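# Wheel a roll cage into the empty bay and rebrake it

## Task

Release the roll cage's brakes and push it into the vacant bay while gripping its frame. Keep the base away from the cage by at least the distance the knee sticks out, and do not move the cages already parked there. Then apply both of its brakes again, release it and back away. The robot must not fall or finish leaning, and at the end it must be touching nothing.

## Robot and tools

ROBOT. A Rainbow Robotics RB-Y1. It has a two-wheel differential base with rear casters, a torso (the leg, folding at ankle, knee and hip, plus a chest), a head with head_camera, and two seven-joint arms. Each arm ends in a five-finger hand that carries a wrist camera (left_wrist_camera, right_wrist_camera). The base is 0.58 m wide. It extends 0.10 m ahead of the drive axle and 0.57 m behind it, and a spin in place sweeps a 0.58 m radius. It cannot move sideways. A bent leg can poke out past the front of the base, and this matters for the knee clearance the task requires.

FRAMES. The base frame has its origin on the floor between the drive wheels, with x forward, y to the left and z up, all in metres. The chest, left_hand and right_hand lines are reported in it. The hand point sits 0.045 m in front of the palm. Its +z runs along straight fingers and its +y comes out of the palm. The odometry frame is the base frame as it was at the start. base_odometry adds up wheel turns only, so slipping or being shoved makes it wrong. Heading is in rad, positive means turned left.

move runs one action and returns state, plus images from the cameras listed in "cameras". An action has one of two forms:
- "base" and/or "joints", optionally with "min_time_s";
- "target", optionally with "min_time_s".
"base" is a velocity command, not a destination. Its keys are x_m_s (forward speed, m/s, 0.005 to 1.5 either sign, or 0), turn_rad_s (leftward turn rate, rad/s, 0.02 to 1.509 either sign, or 0) and for_s (0.1 to 5 s). Omitted speeds are 0. Distance covered is roughly speed times for_s. Acceleration is about 0.4 m/s², and the base can coast for a few seconds after for_s ends.
"joints" maps joint names to absolute angles in rad. For the hands it maps finger keys to absolute positions from -1 (closed) to +1 (open). <side>_hand_force_limit (-1 to 1, about 0 to 10 N, thumb up to 15 N) and <side>_hand_speed (-0.96 to 1) are settings, not motions. Key ranges include: torso_squat_rad 0 to 1.2; torso_shift_rad -0.3 to 0.6; torso_pitch_rad -0.2 to 1.4 (positive bows forward); torso_yaw_rad -1.5 to 1.5; head_pan_rad ±0.523; head_tilt_rad -0.35 to 1.57 (positive looks down); elbows -2.617 to 0.01 (negative bends); shoulder pitch ±2.356 (negative swings the arm forward and up). left_shoulder_roll_rad runs 0 to 3.141 and right_shoulder_roll_rad -3.141 to 0, both lifting the arm outward. The torso also has combined limits, for example squat+shift <= 1.52. Breaking one leaves the torso "off_target".
"target" is an absolute pose for one hand: side ("left" or "right"), then x, y, z in metres in the base frame (-3 to 3), then quat_wxyz in the same form the hand lines print. It is solved once into joint angles, so the hand travels on an arc. Split long moves into short steps.
"min_time_s" (0.1 to 8) is the shortest duration for the arm, head and torso motions. "blocking" false makes the call return within about 0.5 s while motion continues. A target is refused while an earlier move is still running.

RESULTS. The "move" line shows "done" or the worst status. base_status and joint_status can read done, moving, off_target, not_followed, contact_stop, time_out, limit_stop_at_<name>, torque_fault or limit_stop_at_motor_heat. Hand status reads reached (within 10 mm and 2°), short or refused. An uncommanded stop or a refusal cancels the later move, wait and finished_scene calls in the same reply. on_its_own reports things the robot did unprompted. lidar_m lists 12 distances in 30° sectors, anticlockwise from straight ahead (4th = left, 7th = behind, 10th = right), measured in a plane 0.23 m up. motor_effort is wheel effort in %, with the peak in brackets. A large value at rest means the base is pushing on something. wheel_motors_off = 1 means the drive has tripped for about 2 s after a stalled wheel. Finger load_n and hand_stopped_by describe the grip: moving, target, force, stalled or fault. Wrist force/torque and joint torque readings have offsets. Treat them as trends, not absolute values.

OTHER TOOLS. wait(seconds 0 to 10, cameras) lets time pass and returns state. stop(cameras) brakes every running motion. zoom_image(camera, region [x0,y0,x1,y1] in pixels, at most 504 by 504) magnifies the most recent image; head_camera is 896x504. show_instructions displays the reference pages. finished_scene(scene 1) ends the scene and cannot be undone.

FINGERS. Close slowly: hand_speed -0.94 or lower gives a gentle grip. A motor only starts when its target changes. To open, send a target more open than the current reading. With the thumb turned in front of the palm (thumb_turn -1), the hand can wrap a bar about 0.025 to 0.065 m thick. It holds only about 0.3 kg, so push the cage rather than lift it.

CAUTIONS. The base keeps driving into obstacles and can tip over, especially when bowed forward or braking hard. Drive slowly near the cage and the parked cages. Keep the arms apart: with shoulder roll near 0, arms pointed forward meet, and about 0.5 rad of outward roll separates them. Any hard contact between the two arms, any hard hit or push on fixed objects, and contact torque beyond the joint limits all cause faults or failure. Avoid long stretched-out holds, since motors heat up. Before finishing, open both hands, pull the arms back, drive clear of the cage, and check that nothing is touching the robot and the robot is upright.

Each tool is called after "Request:" as a command line: name --argument value for each argument, lists and objects as JSON in quotes; but a table of rows of numbers goes row by row, as --pt "numbers of a row", without its own name.

Reference images:

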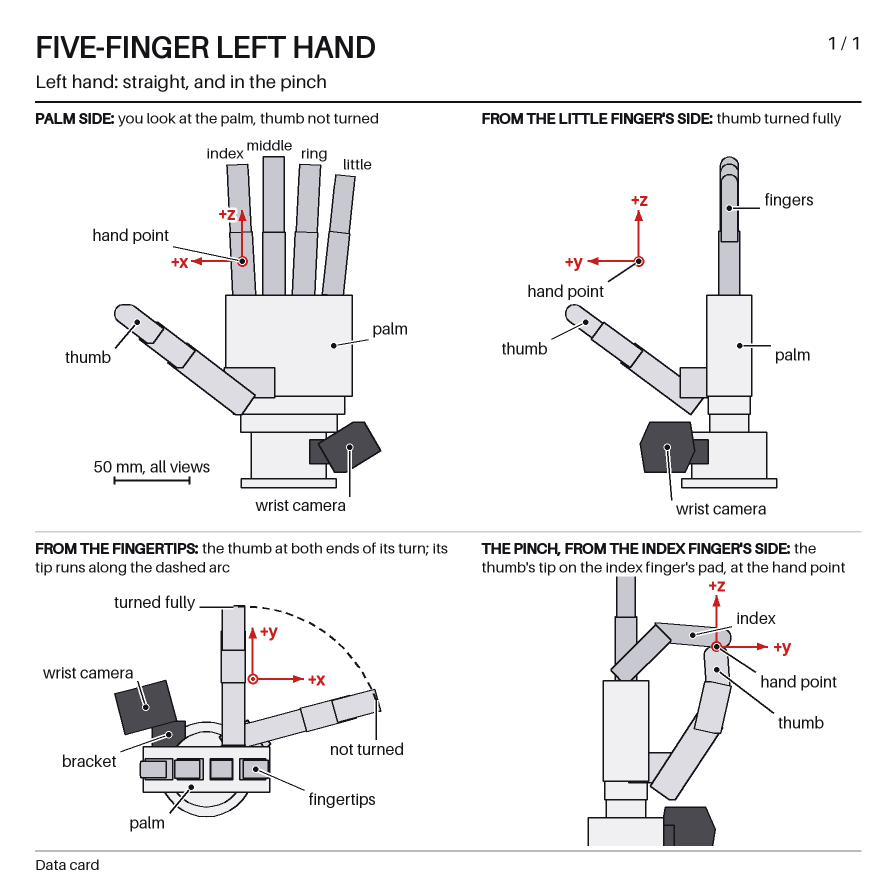

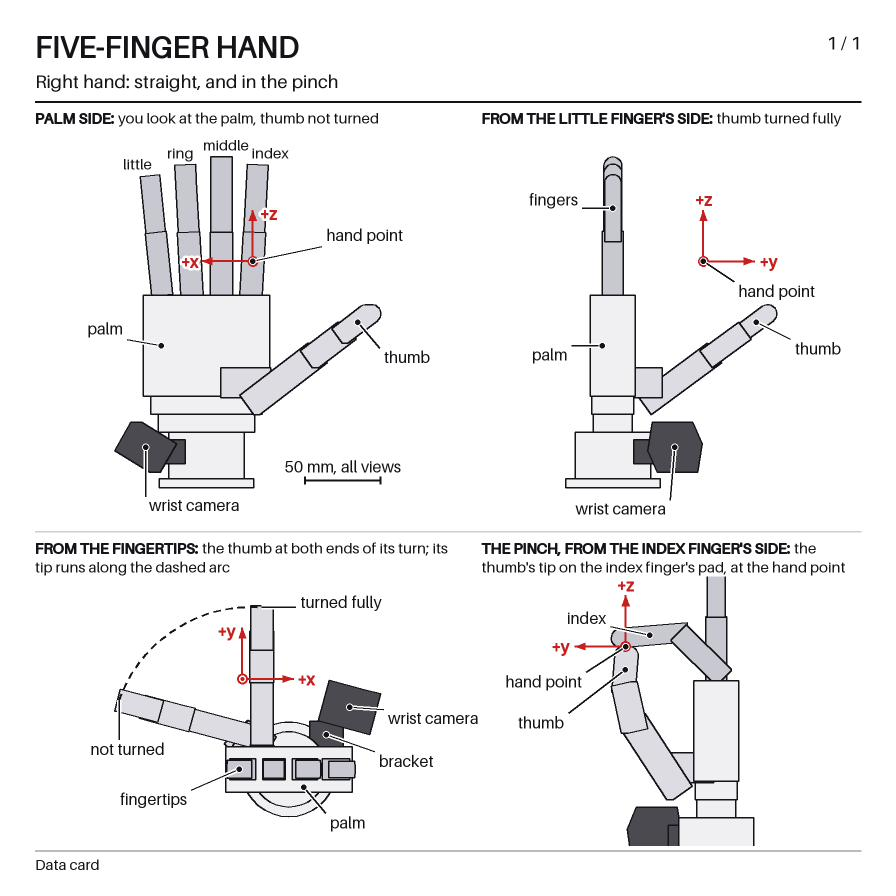

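## Session

Request:
move

Scene clock: 0.00 s.
Joint torques (N m): no reading
External joint torques (N m): no reading
Motor temperatures (°C): left_arm=[35 35 36 35 41 39 45] | right_arm=[34 36 36 32 42 46 45]
Wrist force (N): no reading
Wrist torque (N m): no reading
Wrist force, peak (N): no reading
base_odometry: x=+0.000 y=+0.000 heading=+0.000
lidar_m: 4.91 5.42 4.74 4.74 3.94 3.44 3.44 4.03 5.82 5.82 1.95 1.78
base_status: not commanded
joint_positions: torso_squat_rad=+0.350 torso_shift_rad=+0.000 torso_pitch_rad=+0.000 torso_yaw_rad=+0.000 left_shoulder_pitch_rad=+0.034 left_shoulder_roll_rad=+0.006 left_shoulder_yaw_rad=+0.012 left_elbow_rad=-0.140 left_forearm_roll_rad=-0.049 left_wrist_pitch_rad=+0.042 left_hand_roll_rad=+0.020 right_shoulder_pitch_rad=-0.020 right_shoulder_roll_rad=-0.009 right_shoulder_yaw_rad=+0.046 right_elbow_rad=-0.237 right_forearm_roll_rad=-0.046 right_wrist_pitch_rad=+0.004 right_hand_roll_rad=+0.039 head_pan_rad=+0.000 head_tilt_rad=+0.400 left_hand_little=+1.000 left_hand_ring=+1.000 left_hand_middle=+1.000 left_hand_index=+1.000 left_hand_thumb_turn=+1.000 left_hand_thumb_bend=+1.000 left_hand_force_limit=+0.000 left_hand_speed=-0.800 right_hand_little=+1.000 right_hand_ring=+1.000 right_hand_middle=+1.000 right_hand_index=+1.000 right_hand_thumb_turn=+1.000 right_hand_thumb_bend=+1.000 right_hand_force_limit=+0.000 right_hand_speed=-0.800
joint_status: not commanded
wheel_motors_off: 0
left_hand_stopped_by: target,target,target,target,target,target
right_hand_stopped_by: target,target,target,target,target,target
left_little_load_n: 0.0
left_ring_load_n: 0.0
left_middle_load_n: 0.0
left_index_load_n: 0.0
left_thumb_bend_load_n: 0.0
left_thumb_turn_load_n: 0.0
right_little_load_n: 0.0
right_ring_load_n: 0.0
right_middle_load_n: 0.0
right_index_load_n: 0.0
right_thumb_bend_load_n: 0.0
right_thumb_turn_load_n: 0.0
motor_effort: left_wheel=+0 right_wheel=+0
chest: x=-0.2280 y=-0.0012 z=+1.2475 quat_wxyz=(+1.000, +0.001, +0.000, +0.000) (m; base frame)
left_hand: x=-0.2507 y=+0.1961 z=+0.5128 quat_wxyz=(+0.028, -0.704, +0.709, -0.019) (m; base frame)
right_hand: x=-0.1472 y=-0.1921 z=+0.5132 quat_wxyz=(+0.089, -0.718, +0.685, -0.089) (m; base frame)
pictures: head_camera, left_wrist_camera, right_wrist_camera

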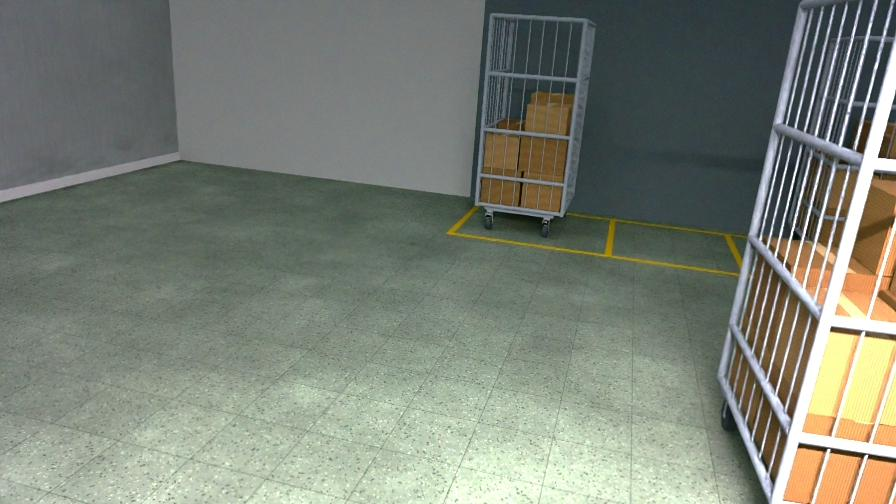

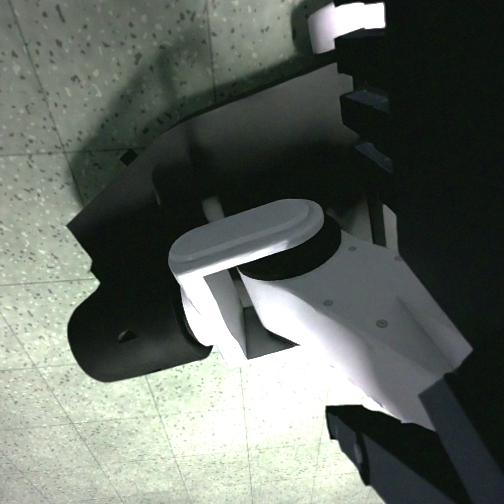

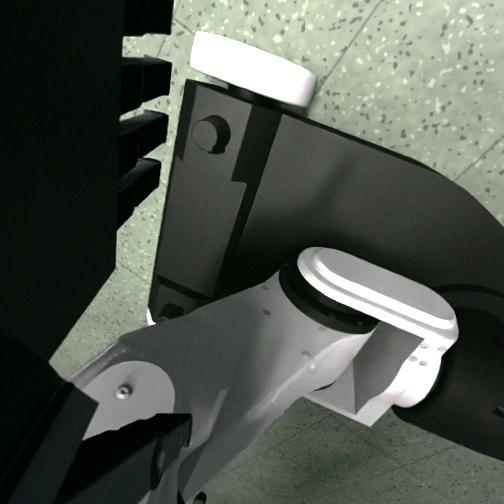

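Request:
move --joints '{"head_pan_rad": -0.5, "head_tilt_rad": 0.4}' --cameras '["head_camera"]'

Request:
move --base '{"turn_rad_s": -0.6, "for_s": 1.2}' --cameras '["head_camera"]'

Scene clock: 1.10 s.
Joint torques (N m): left_arm=[-1.2 -0.2 0.26 -0.11 0.04 -0.13 -0.09] | right_arm=[-3.04 -0.95 0.43 -1.46 -0.26 -0.59 0.06]
External joint torques (N m): left_arm=[-0.41 -0.52 0.25 -0.22 0.03 0.08 -0.09] | right_arm=[0.04 -0.47 0.45 -0.06 -0.3 -0.06 0.06]
Wrist force (N): left_arm=[2.2 -1.4 -7.9] | right_arm=[-2.1 -0.3 4.5]
Wrist torque (N m): left_arm=[-0.74 -1.17 0.61] | right_arm=[-0.43 0.18 -0.14]
Wrist force, peak (N): left_arm=[1.8 -1.0 -8.6] | right_arm=[-2.2 -0.3 5.0]
move: done
base_odometry: x=+0.000 y=+0.000 heading=+0.000
lidar_m: 4.91 5.41 4.74 4.74 3.95 3.44 3.45 4.02 5.81 5.82 1.95 1.78
base_status: not commanded
joint_positions: torso_squat_rad=+0.350 torso_shift_rad=+0.000 torso_pitch_rad=+0.000 torso_yaw_rad=+0.000 left_shoulder_pitch_rad=+0.034 left_shoulder_roll_rad=+0.006 left_shoulder_yaw_rad=+0.012 left_elbow_rad=-0.140 left_forearm_roll_rad=-0.049 left_wrist_pitch_rad=+0.042 left_hand_roll_rad=+0.020 right_shoulder_pitch_rad=-0.020 right_shoulder_roll_rad=-0.009 right_shoulder_yaw_rad=+0.046 right_elbow_rad=-0.237 right_forearm_roll_rad=-0.046 right_wrist_pitch_rad=+0.004 right_hand_roll_rad=+0.039 head_pan_rad=-0.500 head_tilt_rad=+0.400 left_hand_little=+1.000 left_hand_ring=+1.000 left_hand_middle=+1.000 left_hand_index=+1.000 left_hand_thumb_turn=+1.000 left_hand_thumb_bend=+1.000 left_hand_force_limit=+0.000 left_hand_speed=-0.800 right_hand_little=+1.000 right_hand_ring=+1.000 right_hand_middle=+1.000 right_hand_index=+1.000 right_hand_thumb_turn=+1.000 right_hand_thumb_bend=+1.000 right_hand_force_limit=+0.000 right_hand_speed=-0.800
joint_status: all done
wheel_motors_off: 0
left_hand_stopped_by: target,target,target,target,target,target
right_hand_stopped_by: target,target,target,target,target,target
left_little_load_n: 0.0
left_ring_load_n: 0.0
left_middle_load_n: 0.0
left_index_load_n: 0.0
left_thumb_bend_load_n: 0.0
left_thumb_turn_load_n: 0.0
right_little_load_n: 0.0
right_ring_load_n: 0.0
right_middle_load_n: 0.0
right_index_load_n: 0.0
right_thumb_bend_load_n: 0.0
right_thumb_turn_load_n: 0.0
motor_effort: left_wheel=+0(1) right_wheel=+0(1)
chest: x=-0.2280 y=-0.0012 z=+1.2475 quat_wxyz=(+1.000, +0.001, +0.000, +0.000) (m; base frame)
left_hand: x=-0.2507 y=+0.1961 z=+0.5128 quat_wxyz=(+0.028, -0.704, +0.709, -0.019) (m; base frame)
right_hand: x=-0.1472 y=-0.1921 z=+0.5132 quat_wxyz=(+0.089, -0.718, +0.685, -0.089) (m; base frame)
pictures: head_camera
camera_calibration:
head_camera: T_world_to_cam=[[-0.493785, -0.867244, 0.0637603, -0.191665], [-0.282661, 0.0907332, -0.954919, 1.36428], [0.822362, -0.489547, -0.289939, 0.522449], [0, 0, 0, 1]] pos_world=[-0.138653, -0.0342427, 1.46648]

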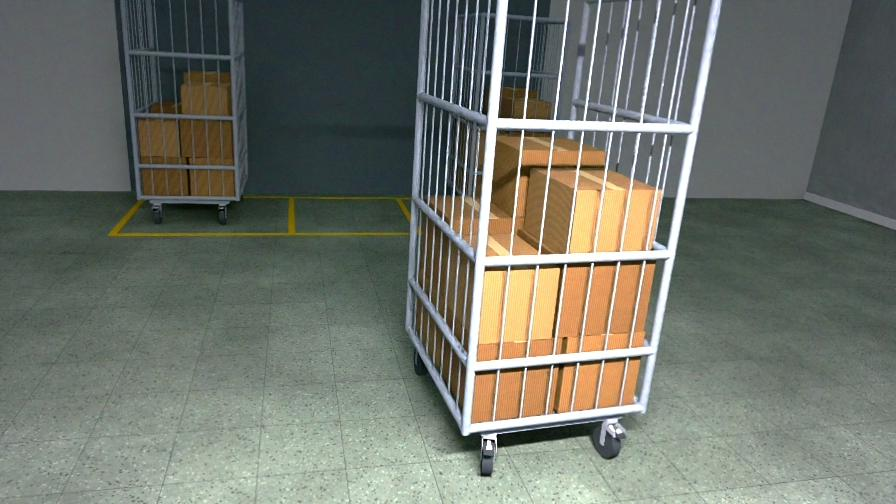

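Scene clock: 3.97 s.
Joint torques (N m): left_arm=[-1.32 -0.17 0.18 -0.17 -0.01 -0.09 0.03] | right_arm=[-2.87 -0.53 -0.07 -1.56 -0.03 -0.49 0.1]
External joint torques (N m): left_arm=[-0.52 -0.49 0.17 -0.28 -0.02 0.12 0.03] | right_arm=[0.21 -0.04 -0.06 -0.17 -0.07 0.04 0.1]
Wrist force (N): left_arm=[1.8 -1.4 -8.0] | right_arm=[-2.5 -0.1 4.5]
Wrist torque (N m): left_arm=[-0.74 -1.12 0.58] | right_arm=[-0.40 0.28 -0.16]
Wrist force, peak (N): left_arm=[2.3 -1.1 -8.5] | right_arm=[-2.3 -0.5 5.0]
move: done
base_odometry: x=+0.000 y=+0.000 heading=-0.720
lidar_m: 1.78 4.90 6.26 4.83 4.74 4.55 3.50 3.43 3.65 5.30 5.81 6.18
base_status: done (sent for 1.2 of 1.2 s)
joint_positions: torso_squat_rad=+0.350 torso_shift_rad=+0.000 torso_pitch_rad=+0.000 torso_yaw_rad=+0.000 left_shoulder_pitch_rad=+0.034 left_shoulder_roll_rad=+0.006 left_shoulder_yaw_rad=+0.012 left_elbow_rad=-0.140 left_forearm_roll_rad=-0.049 left_wrist_pitch_rad=+0.042 left_hand_roll_rad=+0.020 right_shoulder_pitch_rad=-0.020 right_shoulder_roll_rad=-0.009 right_shoulder_yaw_rad=+0.046 right_elbow_rad=-0.237 right_forearm_roll_rad=-0.046 right_wrist_pitch_rad=+0.004 right_hand_roll_rad=+0.039 head_pan_rad=-0.500 head_tilt_rad=+0.400 left_hand_little=+1.000 left_hand_ring=+1.000 left_hand_middle=+1.000 left_hand_index=+1.000 left_hand_thumb_turn=+1.000 left_hand_thumb_bend=+1.000 left_hand_force_limit=+0.000 left_hand_speed=-0.800 right_hand_little=+1.000 right_hand_ring=+1.000 right_hand_middle=+1.000 right_hand_index=+1.000 right_hand_thumb_turn=+1.000 right_hand_thumb_bend=+1.000 right_hand_force_limit=+0.000 right_hand_speed=-0.800
joint_status: not commanded
wheel_motors_off: 0
left_hand_stopped_by: target,target,target,target,target,target
right_hand_stopped_by: target,target,target,target,target,target
left_little_load_n: 0.0
left_ring_load_n: 0.0
left_middle_load_n: 0.0
left_index_load_n: 0.0
left_thumb_bend_load_n: 0.0
left_thumb_turn_load_n: 0.5
right_little_load_n: 0.0
right_ring_load_n: 0.0
right_middle_load_n: -0.5
right_index_load_n: 0.0
right_thumb_bend_load_n: 0.0
right_thumb_turn_load_n: 0.0
motor_effort: left_wheel=+7(25) right_wheel=+2(37)
chest: x=-0.2280 y=-0.0012 z=+1.2475 quat_wxyz=(+1.000, +0.001, +0.000, +0.000) (m; base frame)
left_hand: x=-0.2507 y=+0.1961 z=+0.5128 quat_wxyz=(+0.028, -0.704, +0.709, -0.019) (m; base frame)
right_hand: x=-0.1472 y=-0.1921 z=+0.5132 quat_wxyz=(+0.089, -0.718, +0.685, -0.089) (m; base frame)
pictures: head_camera
camera_calibration:
head_camera: T_world_to_cam=[[-0.493785, -0.867244, 0.0637603, -0.191578], [-0.282661, 0.0907332, -0.954919, 1.36427], [0.822362, -0.489547, -0.289939, 0.522497], [0, 0, 0, 1]] pos_world=[-0.138653, -0.0341427, 1.46648]

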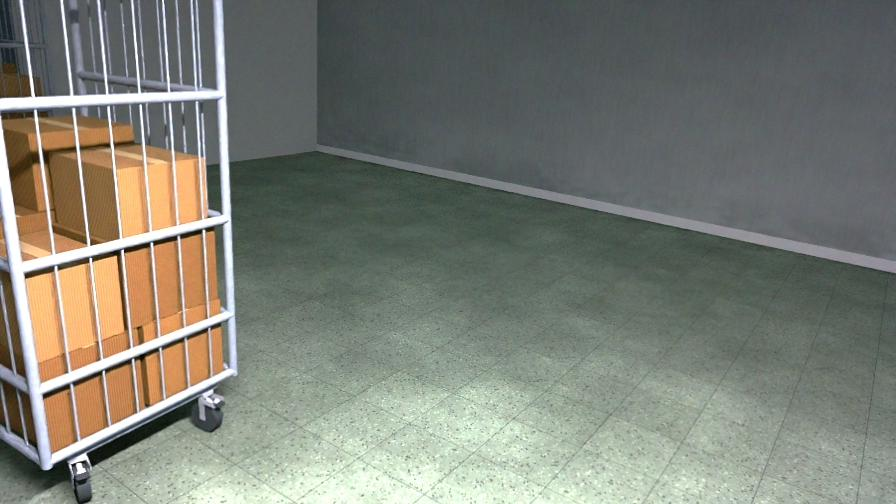

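Request:
move --joints '{"head_pan_rad": 0.1, "head_tilt_rad": 0.2}' --cameras '["head_camera"]'

Request:
move --joints '{"head_pan_rad": 0.1, "head_tilt_rad": 0.65}' --cameras '["head_camera"]'

Scene clock: 5.10 s.
Joint torques (N m): left_arm=[-1.38 -0.33 0.31 -0.13 0.1 -0.18 0.02] | right_arm=[-3.21 -0.86 0.14 -1.61 -0.14 -0.62 -0.02]
External joint torques (N m): left_arm=[-0.58 -0.64 0.29 -0.24 0.09 0.03 0.02] | right_arm=[-0.13 -0.37 0.15 -0.22 -0.19 -0.09 -0.02]
Wrist force (N): left_arm=[2.3 -1.1 -8.2] | right_arm=[-2.3 -0.3 4.6]
Wrist torque (N m): left_arm=[-0.68 -1.21 0.61] | right_arm=[-0.44 0.23 -0.15]
Wrist force, peak (N): left_arm=[1.8 -1.4 -8.5] | right_arm=[-2.1 -0.4 5.1]
move: done
base_odometry: x=+0.000 y=+0.000 heading=-0.720
lidar_m: 1.79 4.91 6.26 4.83 4.74 4.54 3.51 3.43 3.65 5.29 5.82 6.19
base_status: not commanded
joint_positions: torso_squat_rad=+0.350 torso_shift_rad=+0.000 torso_pitch_rad=+0.000 torso_yaw_rad=+0.000 left_shoulder_pitch_rad=+0.034 left_shoulder_roll_rad=+0.006 left_shoulder_yaw_rad=+0.012 left_elbow_rad=-0.140 left_forearm_roll_rad=-0.049 left_wrist_pitch_rad=+0.042 left_hand_roll_rad=+0.020 right_shoulder_pitch_rad=-0.020 right_shoulder_roll_rad=-0.009 right_shoulder_yaw_rad=+0.046 right_elbow_rad=-0.237 right_forearm_roll_rad=-0.046 right_wrist_pitch_rad=+0.004 right_hand_roll_rad=+0.039 head_pan_rad=+0.100 head_tilt_rad=+0.200 left_hand_little=+1.000 left_hand_ring=+1.000 left_hand_middle=+1.000 left_hand_index=+1.000 left_hand_thumb_turn=+1.000 left_hand_thumb_bend=+1.000 left_hand_force_limit=+0.000 left_hand_speed=-0.800 right_hand_little=+1.000 right_hand_ring=+1.000 right_hand_middle=+1.000 right_hand_index=+1.000 right_hand_thumb_turn=+1.000 right_hand_thumb_bend=+1.000 right_hand_force_limit=+0.000 right_hand_speed=-0.800
joint_status: all done
wheel_motors_off: 0
left_hand_stopped_by: target,target,target,target,target,target
right_hand_stopped_by: target,target,target,target,target,target
left_little_load_n: 0.0
left_ring_load_n: 0.0
left_middle_load_n: 0.0
left_index_load_n: 0.0
left_thumb_bend_load_n: 0.0
left_thumb_turn_load_n: 0.0
right_little_load_n: 0.0
right_ring_load_n: 0.0
right_middle_load_n: 0.0
right_index_load_n: 0.0
right_thumb_bend_load_n: 0.0
right_thumb_turn_load_n: 0.0
motor_effort: left_wheel=+9(9) right_wheel=+2(3)
chest: x=-0.2280 y=-0.0012 z=+1.2475 quat_wxyz=(+1.000, +0.001, +0.000, +0.000) (m; base frame)
left_hand: x=-0.2507 y=+0.1961 z=+0.5128 quat_wxyz=(+0.028, -0.704, +0.709, -0.019) (m; base frame)
right_hand: x=-0.1472 y=-0.1921 z=+0.5132 quat_wxyz=(+0.089, -0.718, +0.685, -0.089) (m; base frame)
pictures: head_camera
camera_calibration:
head_camera: T_world_to_cam=[[0.0694481, -0.995853, 0.0587603, -0.0685323], [-0.0890111, -0.0648534, -0.993917, 1.46035], [0.993607, 0.0637953, -0.093146, 0.273715], [0, 0, 0, 1]] pos_world=[-0.137219, 0.00899857, 1.48099]

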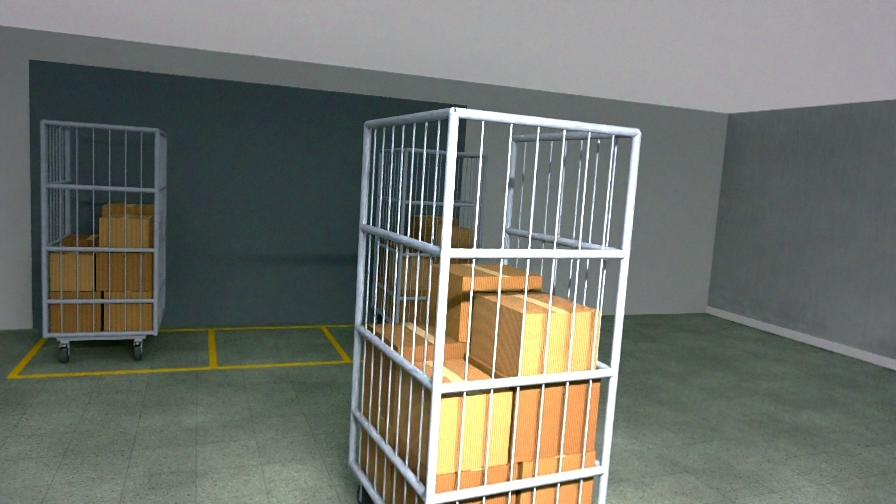

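Scene clock: 6.07 s.
Joint torques (N m): left_arm=[-1.16 -0.2 0.2 0.05 -0.04 -0.04 -0.02] | right_arm=[-3.63 -0.51 0.02 -1.55 -0.1 -0.59 0.06]
External joint torques (N m): left_arm=[-0.36 -0.51 0.18 -0.06 -0.05 0.17 -0.02] | right_arm=[-0.55 -0.02 0.04 -0.16 -0.15 -0.06 0.06]
Wrist force (N): left_arm=[2.0 -0.9 -7.7] | right_arm=[-2.1 -0.1 4.8]
Wrist torque (N m): left_arm=[-0.65 -1.13 0.59] | right_arm=[-0.42 0.21 -0.15]
Wrist force, peak (N): left_arm=[2.2 -1.1 -8.5] | right_arm=[-2.5 -0.5 4.8]
move: done
base_odometry: x=+0.000 y=+0.000 heading=-0.720
lidar_m: 1.79 4.90 6.25 4.83 4.74 4.55 3.50 3.44 3.65 5.29 5.82 6.19
base_status: not commanded
joint_positions: torso_squat_rad=+0.350 torso_shift_rad=+0.000 torso_pitch_rad=+0.000 torso_yaw_rad=+0.000 left_shoulder_pitch_rad=+0.034 left_shoulder_roll_rad=+0.006 left_shoulder_yaw_rad=+0.012 left_elbow_rad=-0.140 left_forearm_roll_rad=-0.049 left_wrist_pitch_rad=+0.042 left_hand_roll_rad=+0.020 right_shoulder_pitch_rad=-0.020 right_shoulder_roll_rad=-0.009 right_shoulder_yaw_rad=+0.046 right_elbow_rad=-0.237 right_forearm_roll_rad=-0.046 right_wrist_pitch_rad=+0.004 right_hand_roll_rad=+0.039 head_pan_rad=+0.100 head_tilt_rad=+0.650 left_hand_little=+1.000 left_hand_ring=+1.000 left_hand_middle=+1.000 left_hand_index=+1.000 left_hand_thumb_turn=+1.000 left_hand_thumb_bend=+1.000 left_hand_force_limit=+0.000 left_hand_speed=-0.800 right_hand_little=+1.000 right_hand_ring=+1.000 right_hand_middle=+1.000 right_hand_index=+1.000 right_hand_thumb_turn=+1.000 right_hand_thumb_bend=+1.000 right_hand_force_limit=+0.000 right_hand_speed=-0.800
joint_status: all done
wheel_motors_off: 0
left_hand_stopped_by: target,target,target,target,target,target
right_hand_stopped_by: target,target,target,target,target,target
left_little_load_n: 0.0
left_ring_load_n: 0.0
left_middle_load_n: 0.0
left_index_load_n: 0.0
left_thumb_bend_load_n: 0.0
left_thumb_turn_load_n: 0.0
right_little_load_n: 0.0
right_ring_load_n: 0.0
right_middle_load_n: 0.0
right_index_load_n: 0.0
right_thumb_bend_load_n: -0.5
right_thumb_turn_load_n: 0.0
motor_effort: left_wheel=+9(9) right_wheel=+2(3)
chest: x=-0.2280 y=-0.0012 z=+1.2475 quat_wxyz=(+1.000, +0.001, +0.000, +0.000) (m; base frame)
left_hand: x=-0.2507 y=+0.1961 z=+0.5128 quat_wxyz=(+0.028, -0.704, +0.709, -0.019) (m; base frame)
right_hand: x=-0.1472 y=-0.1921 z=+0.5132 quat_wxyz=(+0.089, -0.718, +0.685, -0.089) (m; base frame)
pictures: head_camera
camera_calibration:
head_camera: T_world_to_cam=[[0.0986886, -0.992937, 0.0658546, -0.0727593], [-0.509646, -0.107272, -0.853671, 1.17062], [0.854706, 0.050685, -0.516633, 0.858134], [0, 0, 0, 1]] pos_world=[-0.12967, 0.00983485, 1.44746]

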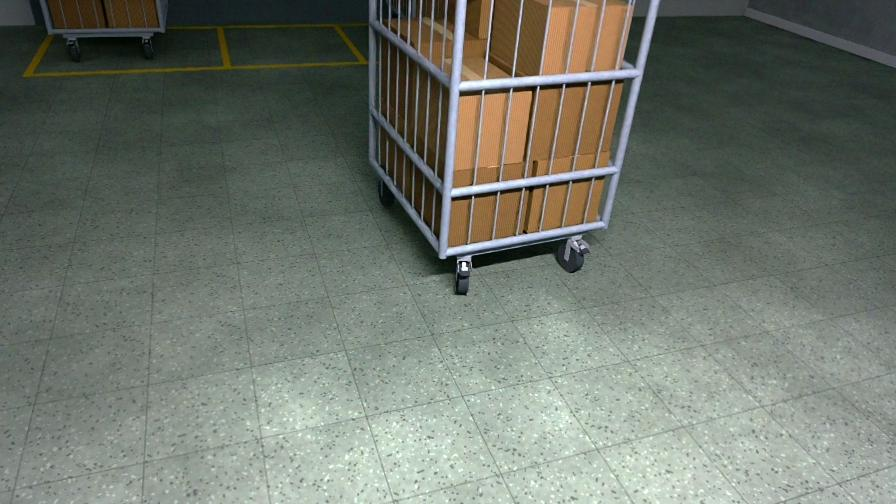

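Request:
zoom_image --camera "head_camera" --region '[420, 200, 620, 312]'

Request:
zoom_image --camera "head_camera" --region '[350, 120, 450, 220]'

Scaled by 2.520 from the camera's 896x504 image, which has a finer 1280x720 frame.

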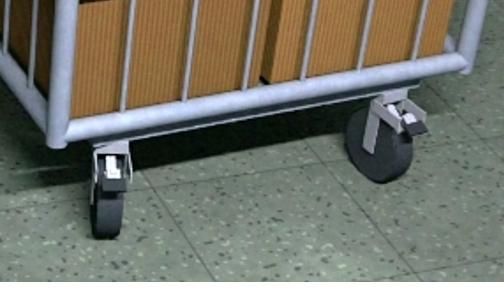

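Scaled by 5.040 from the camera's 896x504 image, which has a finer 1280x720 frame.

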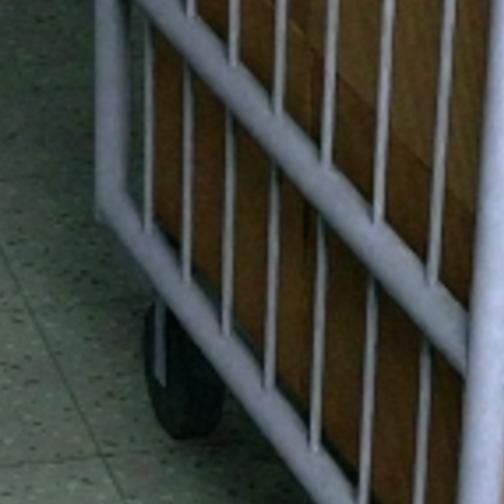

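Request:
move --base '{"turn_rad_s": -0.5, "for_s": 1.28}'

Request:
move --base '{"x_m_s": 0.4, "for_s": 3.2}'

Request:
move --base '{"turn_rad_s": 0.5, "for_s": 2.3}' --joints '{"head_pan_rad": 0.0, "head_tilt_rad": 0.7}' --cameras '["head_camera"]'

Scene clock: 11.47 s.
Joint torques (N m): left_arm=[-1.46 -0.41 0.28 -0.01 0.01 -0.08 0] | right_arm=[-3.41 -0.52 0.04 -1.62 -0.04 -0.53 0.15]
External joint torques (N m): left_arm=[-0.66 -0.73 0.26 -0.12 0 0.13 0] | right_arm=[-0.33 -0.03 0.05 -0.22 -0.08 0.01 0.15]
Wrist force (N): left_arm=[1.9 -1.1 -8.3] | right_arm=[-2.2 -0.1 4.7]
Wrist torque (N m): left_arm=[-0.66 -1.15 0.58] | right_arm=[-0.40 0.19 -0.15]
Wrist force, peak (N): left_arm=[2.2 -1.0 -8.5] | right_arm=[-2.4 -0.4 4.9]
move: done
base_odometry: x=+0.000 y=+0.000 heading=-1.352
lidar_m: 5.97 1.79 2.03 6.13 4.96 4.74 4.88 3.61 3.44 3.53 4.69 5.81
base_status: done (sent for 1.27 of 1.27 s)
joint_positions: torso_squat_rad=+0.350 torso_shift_rad=+0.000 torso_pitch_rad=+0.000 torso_yaw_rad=+0.000 left_shoulder_pitch_rad=+0.034 left_shoulder_roll_rad=+0.006 left_shoulder_yaw_rad=+0.012 left_elbow_rad=-0.140 left_forearm_roll_rad=-0.049 left_wrist_pitch_rad=+0.042 left_hand_roll_rad=+0.020 right_shoulder_pitch_rad=-0.020 right_shoulder_roll_rad=-0.009 right_shoulder_yaw_rad=+0.046 right_elbow_rad=-0.237 right_forearm_roll_rad=-0.046 right_wrist_pitch_rad=+0.004 right_hand_roll_rad=+0.039 head_pan_rad=+0.100 head_tilt_rad=+0.650 left_hand_little=+1.000 left_hand_ring=+1.000 left_hand_middle=+1.000 left_hand_index=+1.000 left_hand_thumb_turn=+1.000 left_hand_thumb_bend=+1.000 left_hand_force_limit=+0.000 left_hand_speed=-0.800 right_hand_little=+1.000 right_hand_ring=+1.000 right_hand_middle=+1.000 right_hand_index=+1.000 right_hand_thumb_turn=+1.000 right_hand_thumb_bend=+1.000 right_hand_force_limit=+0.000 right_hand_speed=-0.800
joint_status: not commanded
wheel_motors_off: 0
left_hand_stopped_by: target,target,target,target,target,target
right_hand_stopped_by: target,target,target,target,target,target
left_little_load_n: 0.0
left_ring_load_n: 0.0
left_middle_load_n: 0.0
left_index_load_n: 0.0
left_thumb_bend_load_n: 0.0
left_thumb_turn_load_n: 0.0
right_little_load_n: 0.0
right_ring_load_n: 0.0
right_middle_load_n: 0.0
right_index_load_n: 0.5
right_thumb_bend_load_n: 0.0
right_thumb_turn_load_n: 0.0
motor_effort: left_wheel=+9(23) right_wheel=+3(14)
chest: x=-0.2280 y=-0.0012 z=+1.2475 quat_wxyz=(+1.000, +0.001, +0.000, +0.000) (m; base frame)
left_hand: x=-0.2507 y=+0.1961 z=+0.5128 quat_wxyz=(+0.028, -0.704, +0.709, -0.019) (m; base frame)
right_hand: x=-0.1472 y=-0.1921 z=+0.5131 quat_wxyz=(+0.089, -0.718, +0.685, -0.089) (m; base frame)
pictures: none

Scene clock: 16.20 s.
Joint torques (N m): left_arm=[-1.09 -0.36 0.12 -0.06 -0.03 -0.09 -0.04] | right_arm=[-2.72 -0.14 -0.66 -1.46 -0.1 -0.58 0.13]
External joint torques (N m): left_arm=[-0.29 -0.68 0.1 -0.17 -0.03 0.13 -0.04] | right_arm=[0.36 0.34 -0.65 -0.07 -0.14 -0.05 0.13]
Wrist force (N): left_arm=[2.2 -1.1 -8.3] | right_arm=[-2.4 -0.5 4.6]
Wrist torque (N m): left_arm=[-0.66 -1.18 0.60] | right_arm=[-0.45 0.26 -0.16]
Wrist force, peak (N): left_arm=[2.2 -1.4 -8.6] | right_arm=[-2.1 -0.6 5.1]
move: done
base_odometry: x=+0.276 y=-1.250 heading=-1.353
lidar_m: 4.80 5.65 1.11 1.11 6.18 5.88 5.97 4.23 4.04 4.15 4.91 4.67
base_status: done (sent for 3.2 of 3.2 s)
joint_positions: torso_squat_rad=+0.350 torso_shift_rad=+0.000 torso_pitch_rad=+0.000 torso_yaw_rad=+0.000 left_shoulder_pitch_rad=+0.033 left_shoulder_roll_rad=+0.006 left_shoulder_yaw_rad=+0.012 left_elbow_rad=-0.140 left_forearm_roll_rad=-0.049 left_wrist_pitch_rad=+0.042 left_hand_roll_rad=+0.020 right_shoulder_pitch_rad=-0.021 right_shoulder_roll_rad=-0.009 right_shoulder_yaw_rad=+0.046 right_elbow_rad=-0.237 right_forearm_roll_rad=-0.046 right_wrist_pitch_rad=+0.004 right_hand_roll_rad=+0.039 head_pan_rad=+0.100 head_tilt_rad=+0.650 left_hand_little=+1.000 left_hand_ring=+1.000 left_hand_middle=+1.000 left_hand_index=+1.000 left_hand_thumb_turn=+1.000 left_hand_thumb_bend=+1.000 left_hand_force_limit=+0.000 left_hand_speed=-0.800 right_hand_little=+1.000 right_hand_ring=+1.000 right_hand_middle=+1.000 right_hand_index=+1.000 right_hand_thumb_turn=+1.000 right_hand_thumb_bend=+1.000 right_hand_force_limit=+0.000 right_hand_speed=-0.800
joint_status: not commanded
wheel_motors_off: 0
left_hand_stopped_by: target,target,target,target,target,target
right_hand_stopped_by: target,target,target,target,target,target
left_little_load_n: 0.0
left_ring_load_n: 0.0
left_middle_load_n: 0.0
left_index_load_n: 0.0
left_thumb_bend_load_n: 0.0
left_thumb_turn_load_n: 0.0
right_little_load_n: 0.0
right_ring_load_n: 0.0
right_middle_load_n: 0.0
right_index_load_n: 0.0
right_thumb_bend_load_n: 0.0
right_thumb_turn_load_n: 0.0
motor_effort: left_wheel=-4(30) right_wheel=+7(37)
chest: x=-0.2280 y=-0.0012 z=+1.2475 quat_wxyz=(+1.000, +0.001, +0.000, +0.000) (m; base frame)
left_hand: x=-0.2506 y=+0.1961 z=+0.5128 quat_wxyz=(+0.028, -0.704, +0.709, -0.019) (m; base frame)
right_hand: x=-0.1472 y=-0.1921 z=+0.5132 quat_wxyz=(+0.089, -0.718, +0.685, -0.089) (m; base frame)
pictures: none

Scene clock: 20.07 s.
Joint torques (N m): left_arm=[-0.99 -0.38 0.42 -0.15 -0.02 -0.1 0.02] | right_arm=[-2.6 -0.51 0.13 -1.51 0.13 -0.69 -0.1]
External joint torques (N m): left_arm=[-0.19 -0.71 0.4 -0.26 -0.03 0.11 0.02] | right_arm=[0.48 -0.03 0.14 -0.11 0.09 -0.16 -0.1]
Wrist force (N): left_arm=[1.7 -1.0 -8.1] | right_arm=[-2.3 -0.2 4.9]
Wrist torque (N m): left_arm=[-0.67 -1.11 0.59] | right_arm=[-0.44 0.19 -0.15]
Wrist force, peak (N): left_arm=[1.9 -1.0 -8.7] | right_arm=[-2.5 -0.3 4.9]
move: done
base_odometry: x=+0.276 y=-1.249 heading=-0.204
lidar_m: 1.11 1.17 5.98 5.89 5.33 4.12 4.03 4.29 4.76 4.68 4.97 4.37
base_status: done (sent for 2.3 of 2.3 s)
joint_positions: torso_squat_rad=+0.350 torso_shift_rad=+0.000 torso_pitch_rad=+0.000 torso_yaw_rad=+0.000 left_shoulder_pitch_rad=+0.033 left_shoulder_roll_rad=+0.006 left_shoulder_yaw_rad=+0.012 left_elbow_rad=-0.140 left_forearm_roll_rad=-0.049 left_wrist_pitch_rad=+0.042 left_hand_roll_rad=+0.020 right_shoulder_pitch_rad=-0.020 right_shoulder_roll_rad=-0.009 right_shoulder_yaw_rad=+0.046 right_elbow_rad=-0.237 right_forearm_roll_rad=-0.046 right_wrist_pitch_rad=+0.004 right_hand_roll_rad=+0.039 head_pan_rad=+0.000 head_tilt_rad=+0.700 left_hand_little=+1.000 left_hand_ring=+1.000 left_hand_middle=+1.000 left_hand_index=+1.000 left_hand_thumb_turn=+1.000 left_hand_thumb_bend=+1.000 left_hand_force_limit=+0.000 left_hand_speed=-0.800 right_hand_little=+1.000 right_hand_ring=+1.000 right_hand_middle=+1.000 right_hand_index=+1.000 right_hand_thumb_turn=+1.000 right_hand_thumb_bend=+1.000 right_hand_force_limit=+0.000 right_hand_speed=-0.800
joint_status: all done
wheel_motors_off: 0
left_hand_stopped_by: target,target,target,target,target,target
right_hand_stopped_by: target,target,target,target,target,target
left_little_load_n: 0.0
left_ring_load_n: 0.0
left_middle_load_n: 0.0
left_index_load_n: 0.0
left_thumb_bend_load_n: 0.0
left_thumb_turn_load_n: 0.0
right_little_load_n: 0.0
right_ring_load_n: 0.0
right_middle_load_n: 0.0
right_index_load_n: 0.0
right_thumb_bend_load_n: 0.0
right_thumb_turn_load_n: 0.0
motor_effort: left_wheel=+2(28) right_wheel=+12(31)
chest: x=-0.2280 y=-0.0012 z=+1.2475 quat_wxyz=(+1.000, +0.001, +0.000, +0.000) (m; base frame)
left_hand: x=-0.2506 y=+0.1961 z=+0.5128 quat_wxyz=(+0.028, -0.704, +0.709, -0.019) (m; base frame)
right_hand: x=-0.1472 y=-0.1921 z=+0.5131 quat_wxyz=(+0.089, -0.718, +0.685, -0.089) (m; base frame)
pictures: head_camera
camera_calibration:
head_camera: T_world_to_cam=[[0.00252457, -0.99783, 0.0657871, -0.0925214], [-0.560056, -0.0559126, -0.826566, 1.12109], [0.828451, -0.0347578, -0.558982, 0.913764], [0, 0, 0, 1]] pos_world=[-0.128902, 0.00212268, 1.44352]

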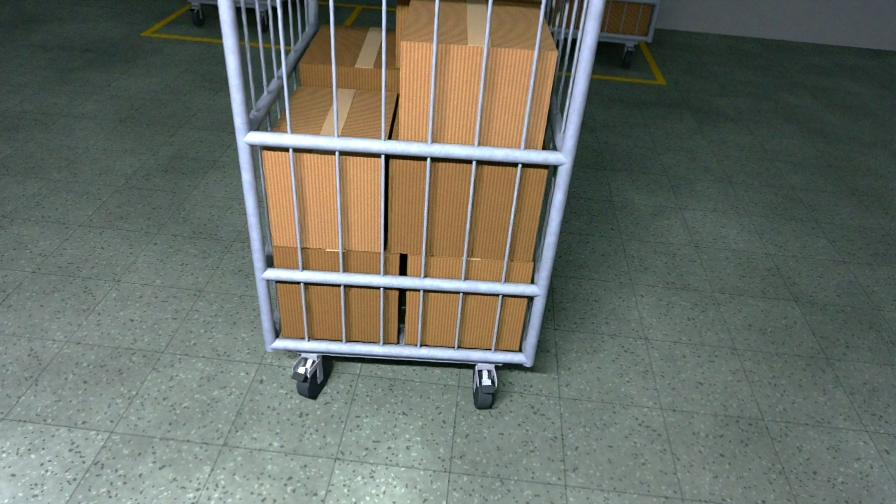

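Request:
zoom_image --camera "head_camera" --region '[270, 330, 370, 420]'

Request:
zoom_image --camera "head_camera" --region '[440, 330, 540, 420]'

Request:
move --joints '{"head_pan_rad": 0.0, "head_tilt_rad": 0.1}' --cameras '["head_camera"]'

Scaled by 5.040 from the camera's 896x504 image, which has a finer 1280x720 frame.

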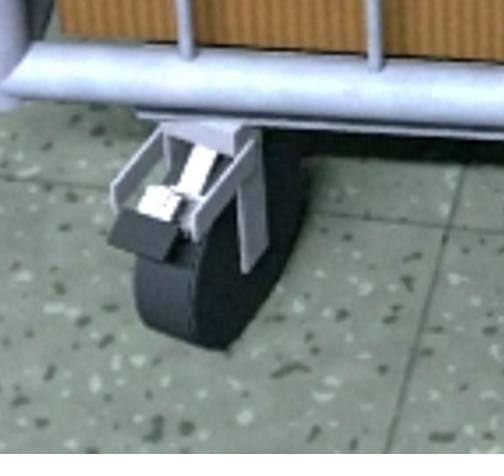

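Scaled by 5.040 from the camera's 896x504 image, which has a finer 1280x720 frame.

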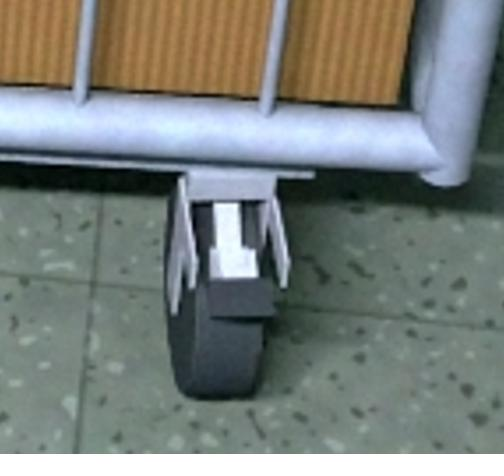

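Scene clock: 21.23 s.
Joint torques (N m): left_arm=[-0.87 -0.28 -0.05 -0.01 0.01 -0.13 0.01] | right_arm=[-3.23 -0.27 0.02 -1.1 0.06 -0.78 0.03]
External joint torques (N m): left_arm=[-0.07 -0.6 -0.06 -0.11 0 0.08 0.01] | right_arm=[-0.15 0.2 0.03 0.3 0.01 -0.24 0.03]
Wrist force (N): left_arm=[1.9 -1.1 -8.1] | right_arm=[-2.3 -0.5 4.7]
Wrist torque (N m): left_arm=[-0.67 -1.14 0.59] | right_arm=[-0.46 0.22 -0.16]
Wrist force, peak (N): left_arm=[2.1 -1.0 -8.4] | right_arm=[-2.3 -0.1 5.1]
move: done
base_odometry: x=+0.276 y=-1.249 heading=-0.204
lidar_m: 1.12 1.17 5.99 5.87 5.33 4.11 4.03 4.29 4.77 4.68 4.96 4.37
base_status: not commanded
joint_positions: torso_squat_rad=+0.350 torso_shift_rad=+0.000 torso_pitch_rad=+0.000 torso_yaw_rad=+0.000 left_shoulder_pitch_rad=+0.033 left_shoulder_roll_rad=+0.006 left_shoulder_yaw_rad=+0.012 left_elbow_rad=-0.140 left_forearm_roll_rad=-0.049 left_wrist_pitch_rad=+0.042 left_hand_roll_rad=+0.020 right_shoulder_pitch_rad=-0.020 right_shoulder_roll_rad=-0.009 right_shoulder_yaw_rad=+0.046 right_elbow_rad=-0.237 right_forearm_roll_rad=-0.046 right_wrist_pitch_rad=+0.004 right_hand_roll_rad=+0.039 head_pan_rad=+0.000 head_tilt_rad=+0.100 left_hand_little=+1.000 left_hand_ring=+1.000 left_hand_middle=+1.000 left_hand_index=+1.000 left_hand_thumb_turn=+1.000 left_hand_thumb_bend=+1.000 left_hand_force_limit=+0.000 left_hand_speed=-0.800 right_hand_little=+1.000 right_hand_ring=+1.000 right_hand_middle=+1.000 right_hand_index=+1.000 right_hand_thumb_turn=+1.000 right_hand_thumb_bend=+1.000 right_hand_force_limit=+0.000 right_hand_speed=-0.800
joint_status: all done
wheel_motors_off: 0
left_hand_stopped_by: target,target,target,target,target,target
right_hand_stopped_by: target,target,target,target,target,target
left_little_load_n: 0.0
left_ring_load_n: 0.0
left_middle_load_n: 0.0
left_index_load_n: 0.0
left_thumb_bend_load_n: 0.0
left_thumb_turn_load_n: -0.5
right_little_load_n: 0.0
right_ring_load_n: 0.0
right_middle_load_n: 0.0
right_index_load_n: 0.0
right_thumb_bend_load_n: 0.0
right_thumb_turn_load_n: 0.0
motor_effort: left_wheel=+1(2) right_wheel=+12(12)
chest: x=-0.2280 y=-0.0012 z=+1.2475 quat_wxyz=(+1.000, +0.001, +0.000, +0.000) (m; base frame)
left_hand: x=-0.2506 y=+0.1961 z=+0.5128 quat_wxyz=(+0.028, -0.704, +0.709, -0.019) (m; base frame)
right_hand: x=-0.1472 y=-0.1921 z=+0.5131 quat_wxyz=(+0.089, -0.718, +0.685, -0.089) (m; base frame)
pictures: head_camera
camera_calibration:
head_camera: T_world_to_cam=[[-0.03617, -0.997812, 0.055338, -0.0853822], [0.00446756, -0.0555351, -0.998447, 1.4862], [0.999336, -0.0358666, 0.00646649, 0.130466], [0, 0, 0, 1]] pos_world=[-0.140107, 0.00202004, 1.48777]

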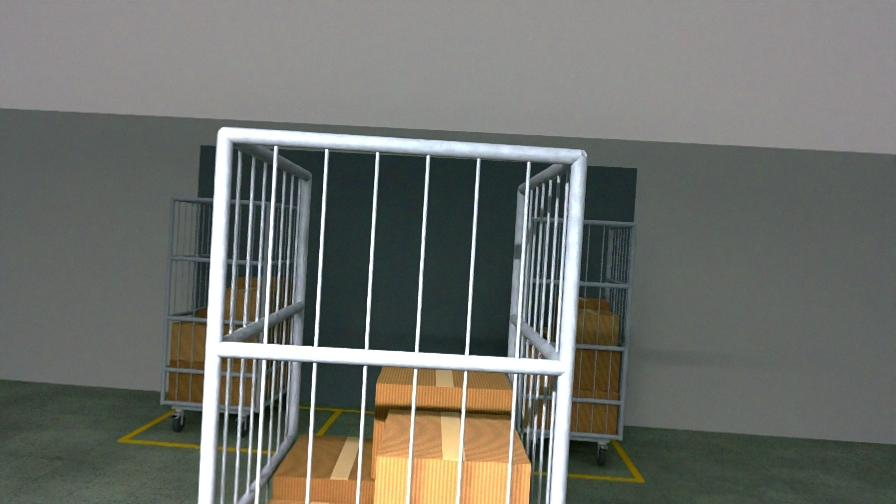

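Request:
move --base '{"x_m_s": 0.25, "for_s": 1.6}' --joints '{"head_pan_rad": 0.0, "head_tilt_rad": 0.95}' --cameras '["head_camera"]'

Scene clock: 24.93 s.
Joint torques (N m): left_arm=[-1.06 -0.21 0.01 -0.14 0.03 -0.13 -0.07] | right_arm=[-2.73 -0.13 -0.03 -1.74 0.02 -0.42 0]
External joint torques (N m): left_arm=[-0.26 -0.53 0 -0.25 0.02 0.08 -0.07] | right_arm=[0.35 0.35 -0.02 -0.35 -0.03 0.11 0]
Wrist force (N): left_arm=[2.3 -1.1 -8.4] | right_arm=[-2.3 -0.3 4.7]
Wrist torque (N m): left_arm=[-0.67 -1.21 0.59] | right_arm=[-0.44 0.23 -0.16]
Wrist force, peak (N): left_arm=[2.3 -1.1 -8.5] | right_arm=[-2.6 -0.4 4.9]
move: done
base_odometry: x=+0.668 y=-1.330 heading=-0.203
lidar_m: 0.71 0.74 5.95 5.85 5.85 4.52 4.43 4.71 4.80 4.71 5.00 0.74
base_status: done (sent for 1.6 of 1.6 s)
joint_positions: torso_squat_rad=+0.350 torso_shift_rad=+0.000 torso_pitch_rad=+0.000 torso_yaw_rad=+0.000 left_shoulder_pitch_rad=+0.033 left_shoulder_roll_rad=+0.006 left_shoulder_yaw_rad=+0.012 left_elbow_rad=-0.140 left_forearm_roll_rad=-0.049 left_wrist_pitch_rad=+0.042 left_hand_roll_rad=+0.020 right_shoulder_pitch_rad=-0.021 right_shoulder_roll_rad=-0.009 right_shoulder_yaw_rad=+0.046 right_elbow_rad=-0.237 right_forearm_roll_rad=-0.046 right_wrist_pitch_rad=+0.004 right_hand_roll_rad=+0.039 head_pan_rad=+0.000 head_tilt_rad=+0.950 left_hand_little=+1.000 left_hand_ring=+1.000 left_hand_middle=+1.000 left_hand_index=+1.000 left_hand_thumb_turn=+1.000 left_hand_thumb_bend=+1.000 left_hand_force_limit=+0.000 left_hand_speed=-0.800 right_hand_little=+1.000 right_hand_ring=+1.000 right_hand_middle=+1.000 right_hand_index=+1.000 right_hand_thumb_turn=+1.000 right_hand_thumb_bend=+1.000 right_hand_force_limit=+0.000 right_hand_speed=-0.800
joint_status: all done
wheel_motors_off: 0
left_hand_stopped_by: target,target,target,target,target,target
right_hand_stopped_by: target,target,target,target,target,target
left_little_load_n: 0.0
left_ring_load_n: 0.0
left_middle_load_n: 0.0
left_index_load_n: 0.0
left_thumb_bend_load_n: 0.0
left_thumb_turn_load_n: 0.0
right_little_load_n: 0.5
right_ring_load_n: 0.0
right_middle_load_n: 0.0
right_index_load_n: 0.0
right_thumb_bend_load_n: 0.0
right_thumb_turn_load_n: 0.0
motor_effort: left_wheel=+4(29) right_wheel=-6(41)
chest: x=-0.2279 y=-0.0012 z=+1.2475 quat_wxyz=(+1.000, +0.001, +0.000, +0.000) (m; base frame)
left_hand: x=-0.2506 y=+0.1961 z=+0.5128 quat_wxyz=(+0.028, -0.704, +0.709, -0.019) (m; base frame)
right_hand: x=-0.1471 y=-0.1921 z=+0.5132 quat_wxyz=(+0.089, -0.718, +0.685, -0.089) (m; base frame)
pictures: head_camera
camera_calibration:
head_camera: T_world_to_cam=[[0.0191445, -0.997825, 0.0630782, -0.0852167], [-0.747143, -0.0562015, -0.662283, 0.844881], [0.664387, -0.0344494, -0.746594, 1.15155], [0, 0, 0, 1]] pos_world=[-0.132198, 0.00212251, 1.42467]

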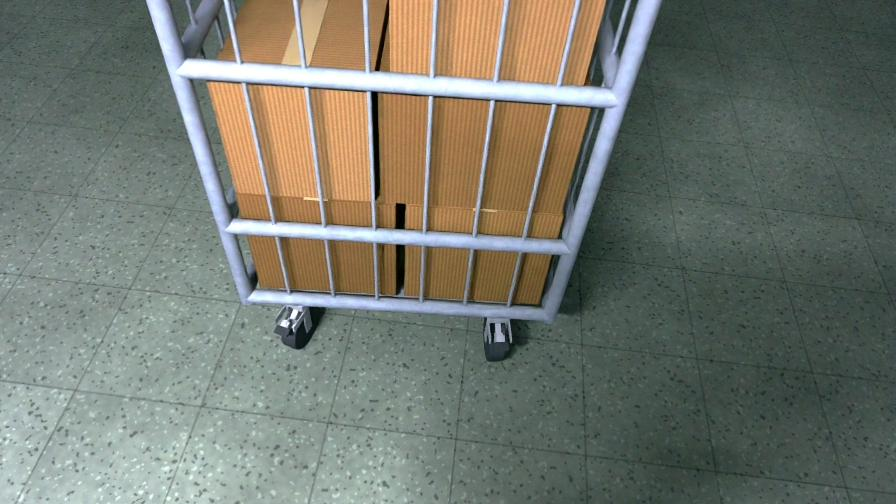

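Request:
zoom_image --camera "head_camera" --region '[260, 290, 340, 360]'

Request:
zoom_image --camera "head_camera" --region '[460, 300, 540, 370]'

Scaled by 6.300 from the camera's 896x504 image, which has a finer 1280x720 frame.

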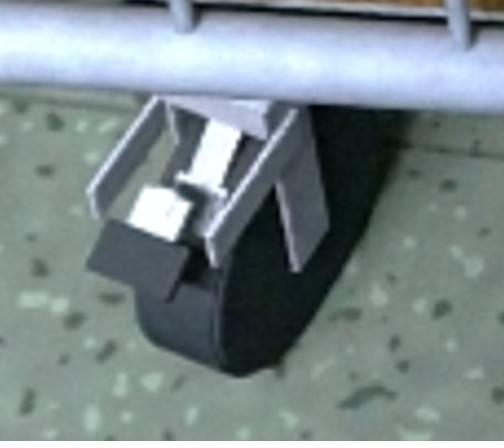

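Scaled by 6.300 from the camera's 896x504 image, which has a finer 1280x720 frame.

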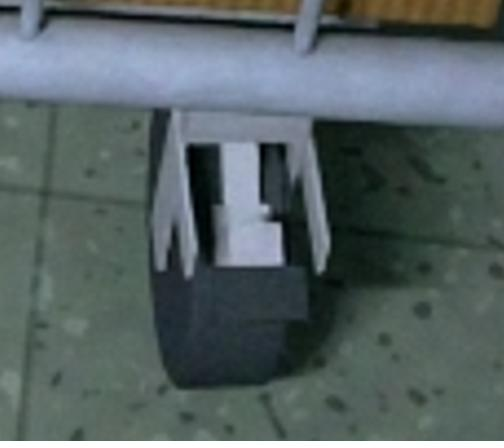

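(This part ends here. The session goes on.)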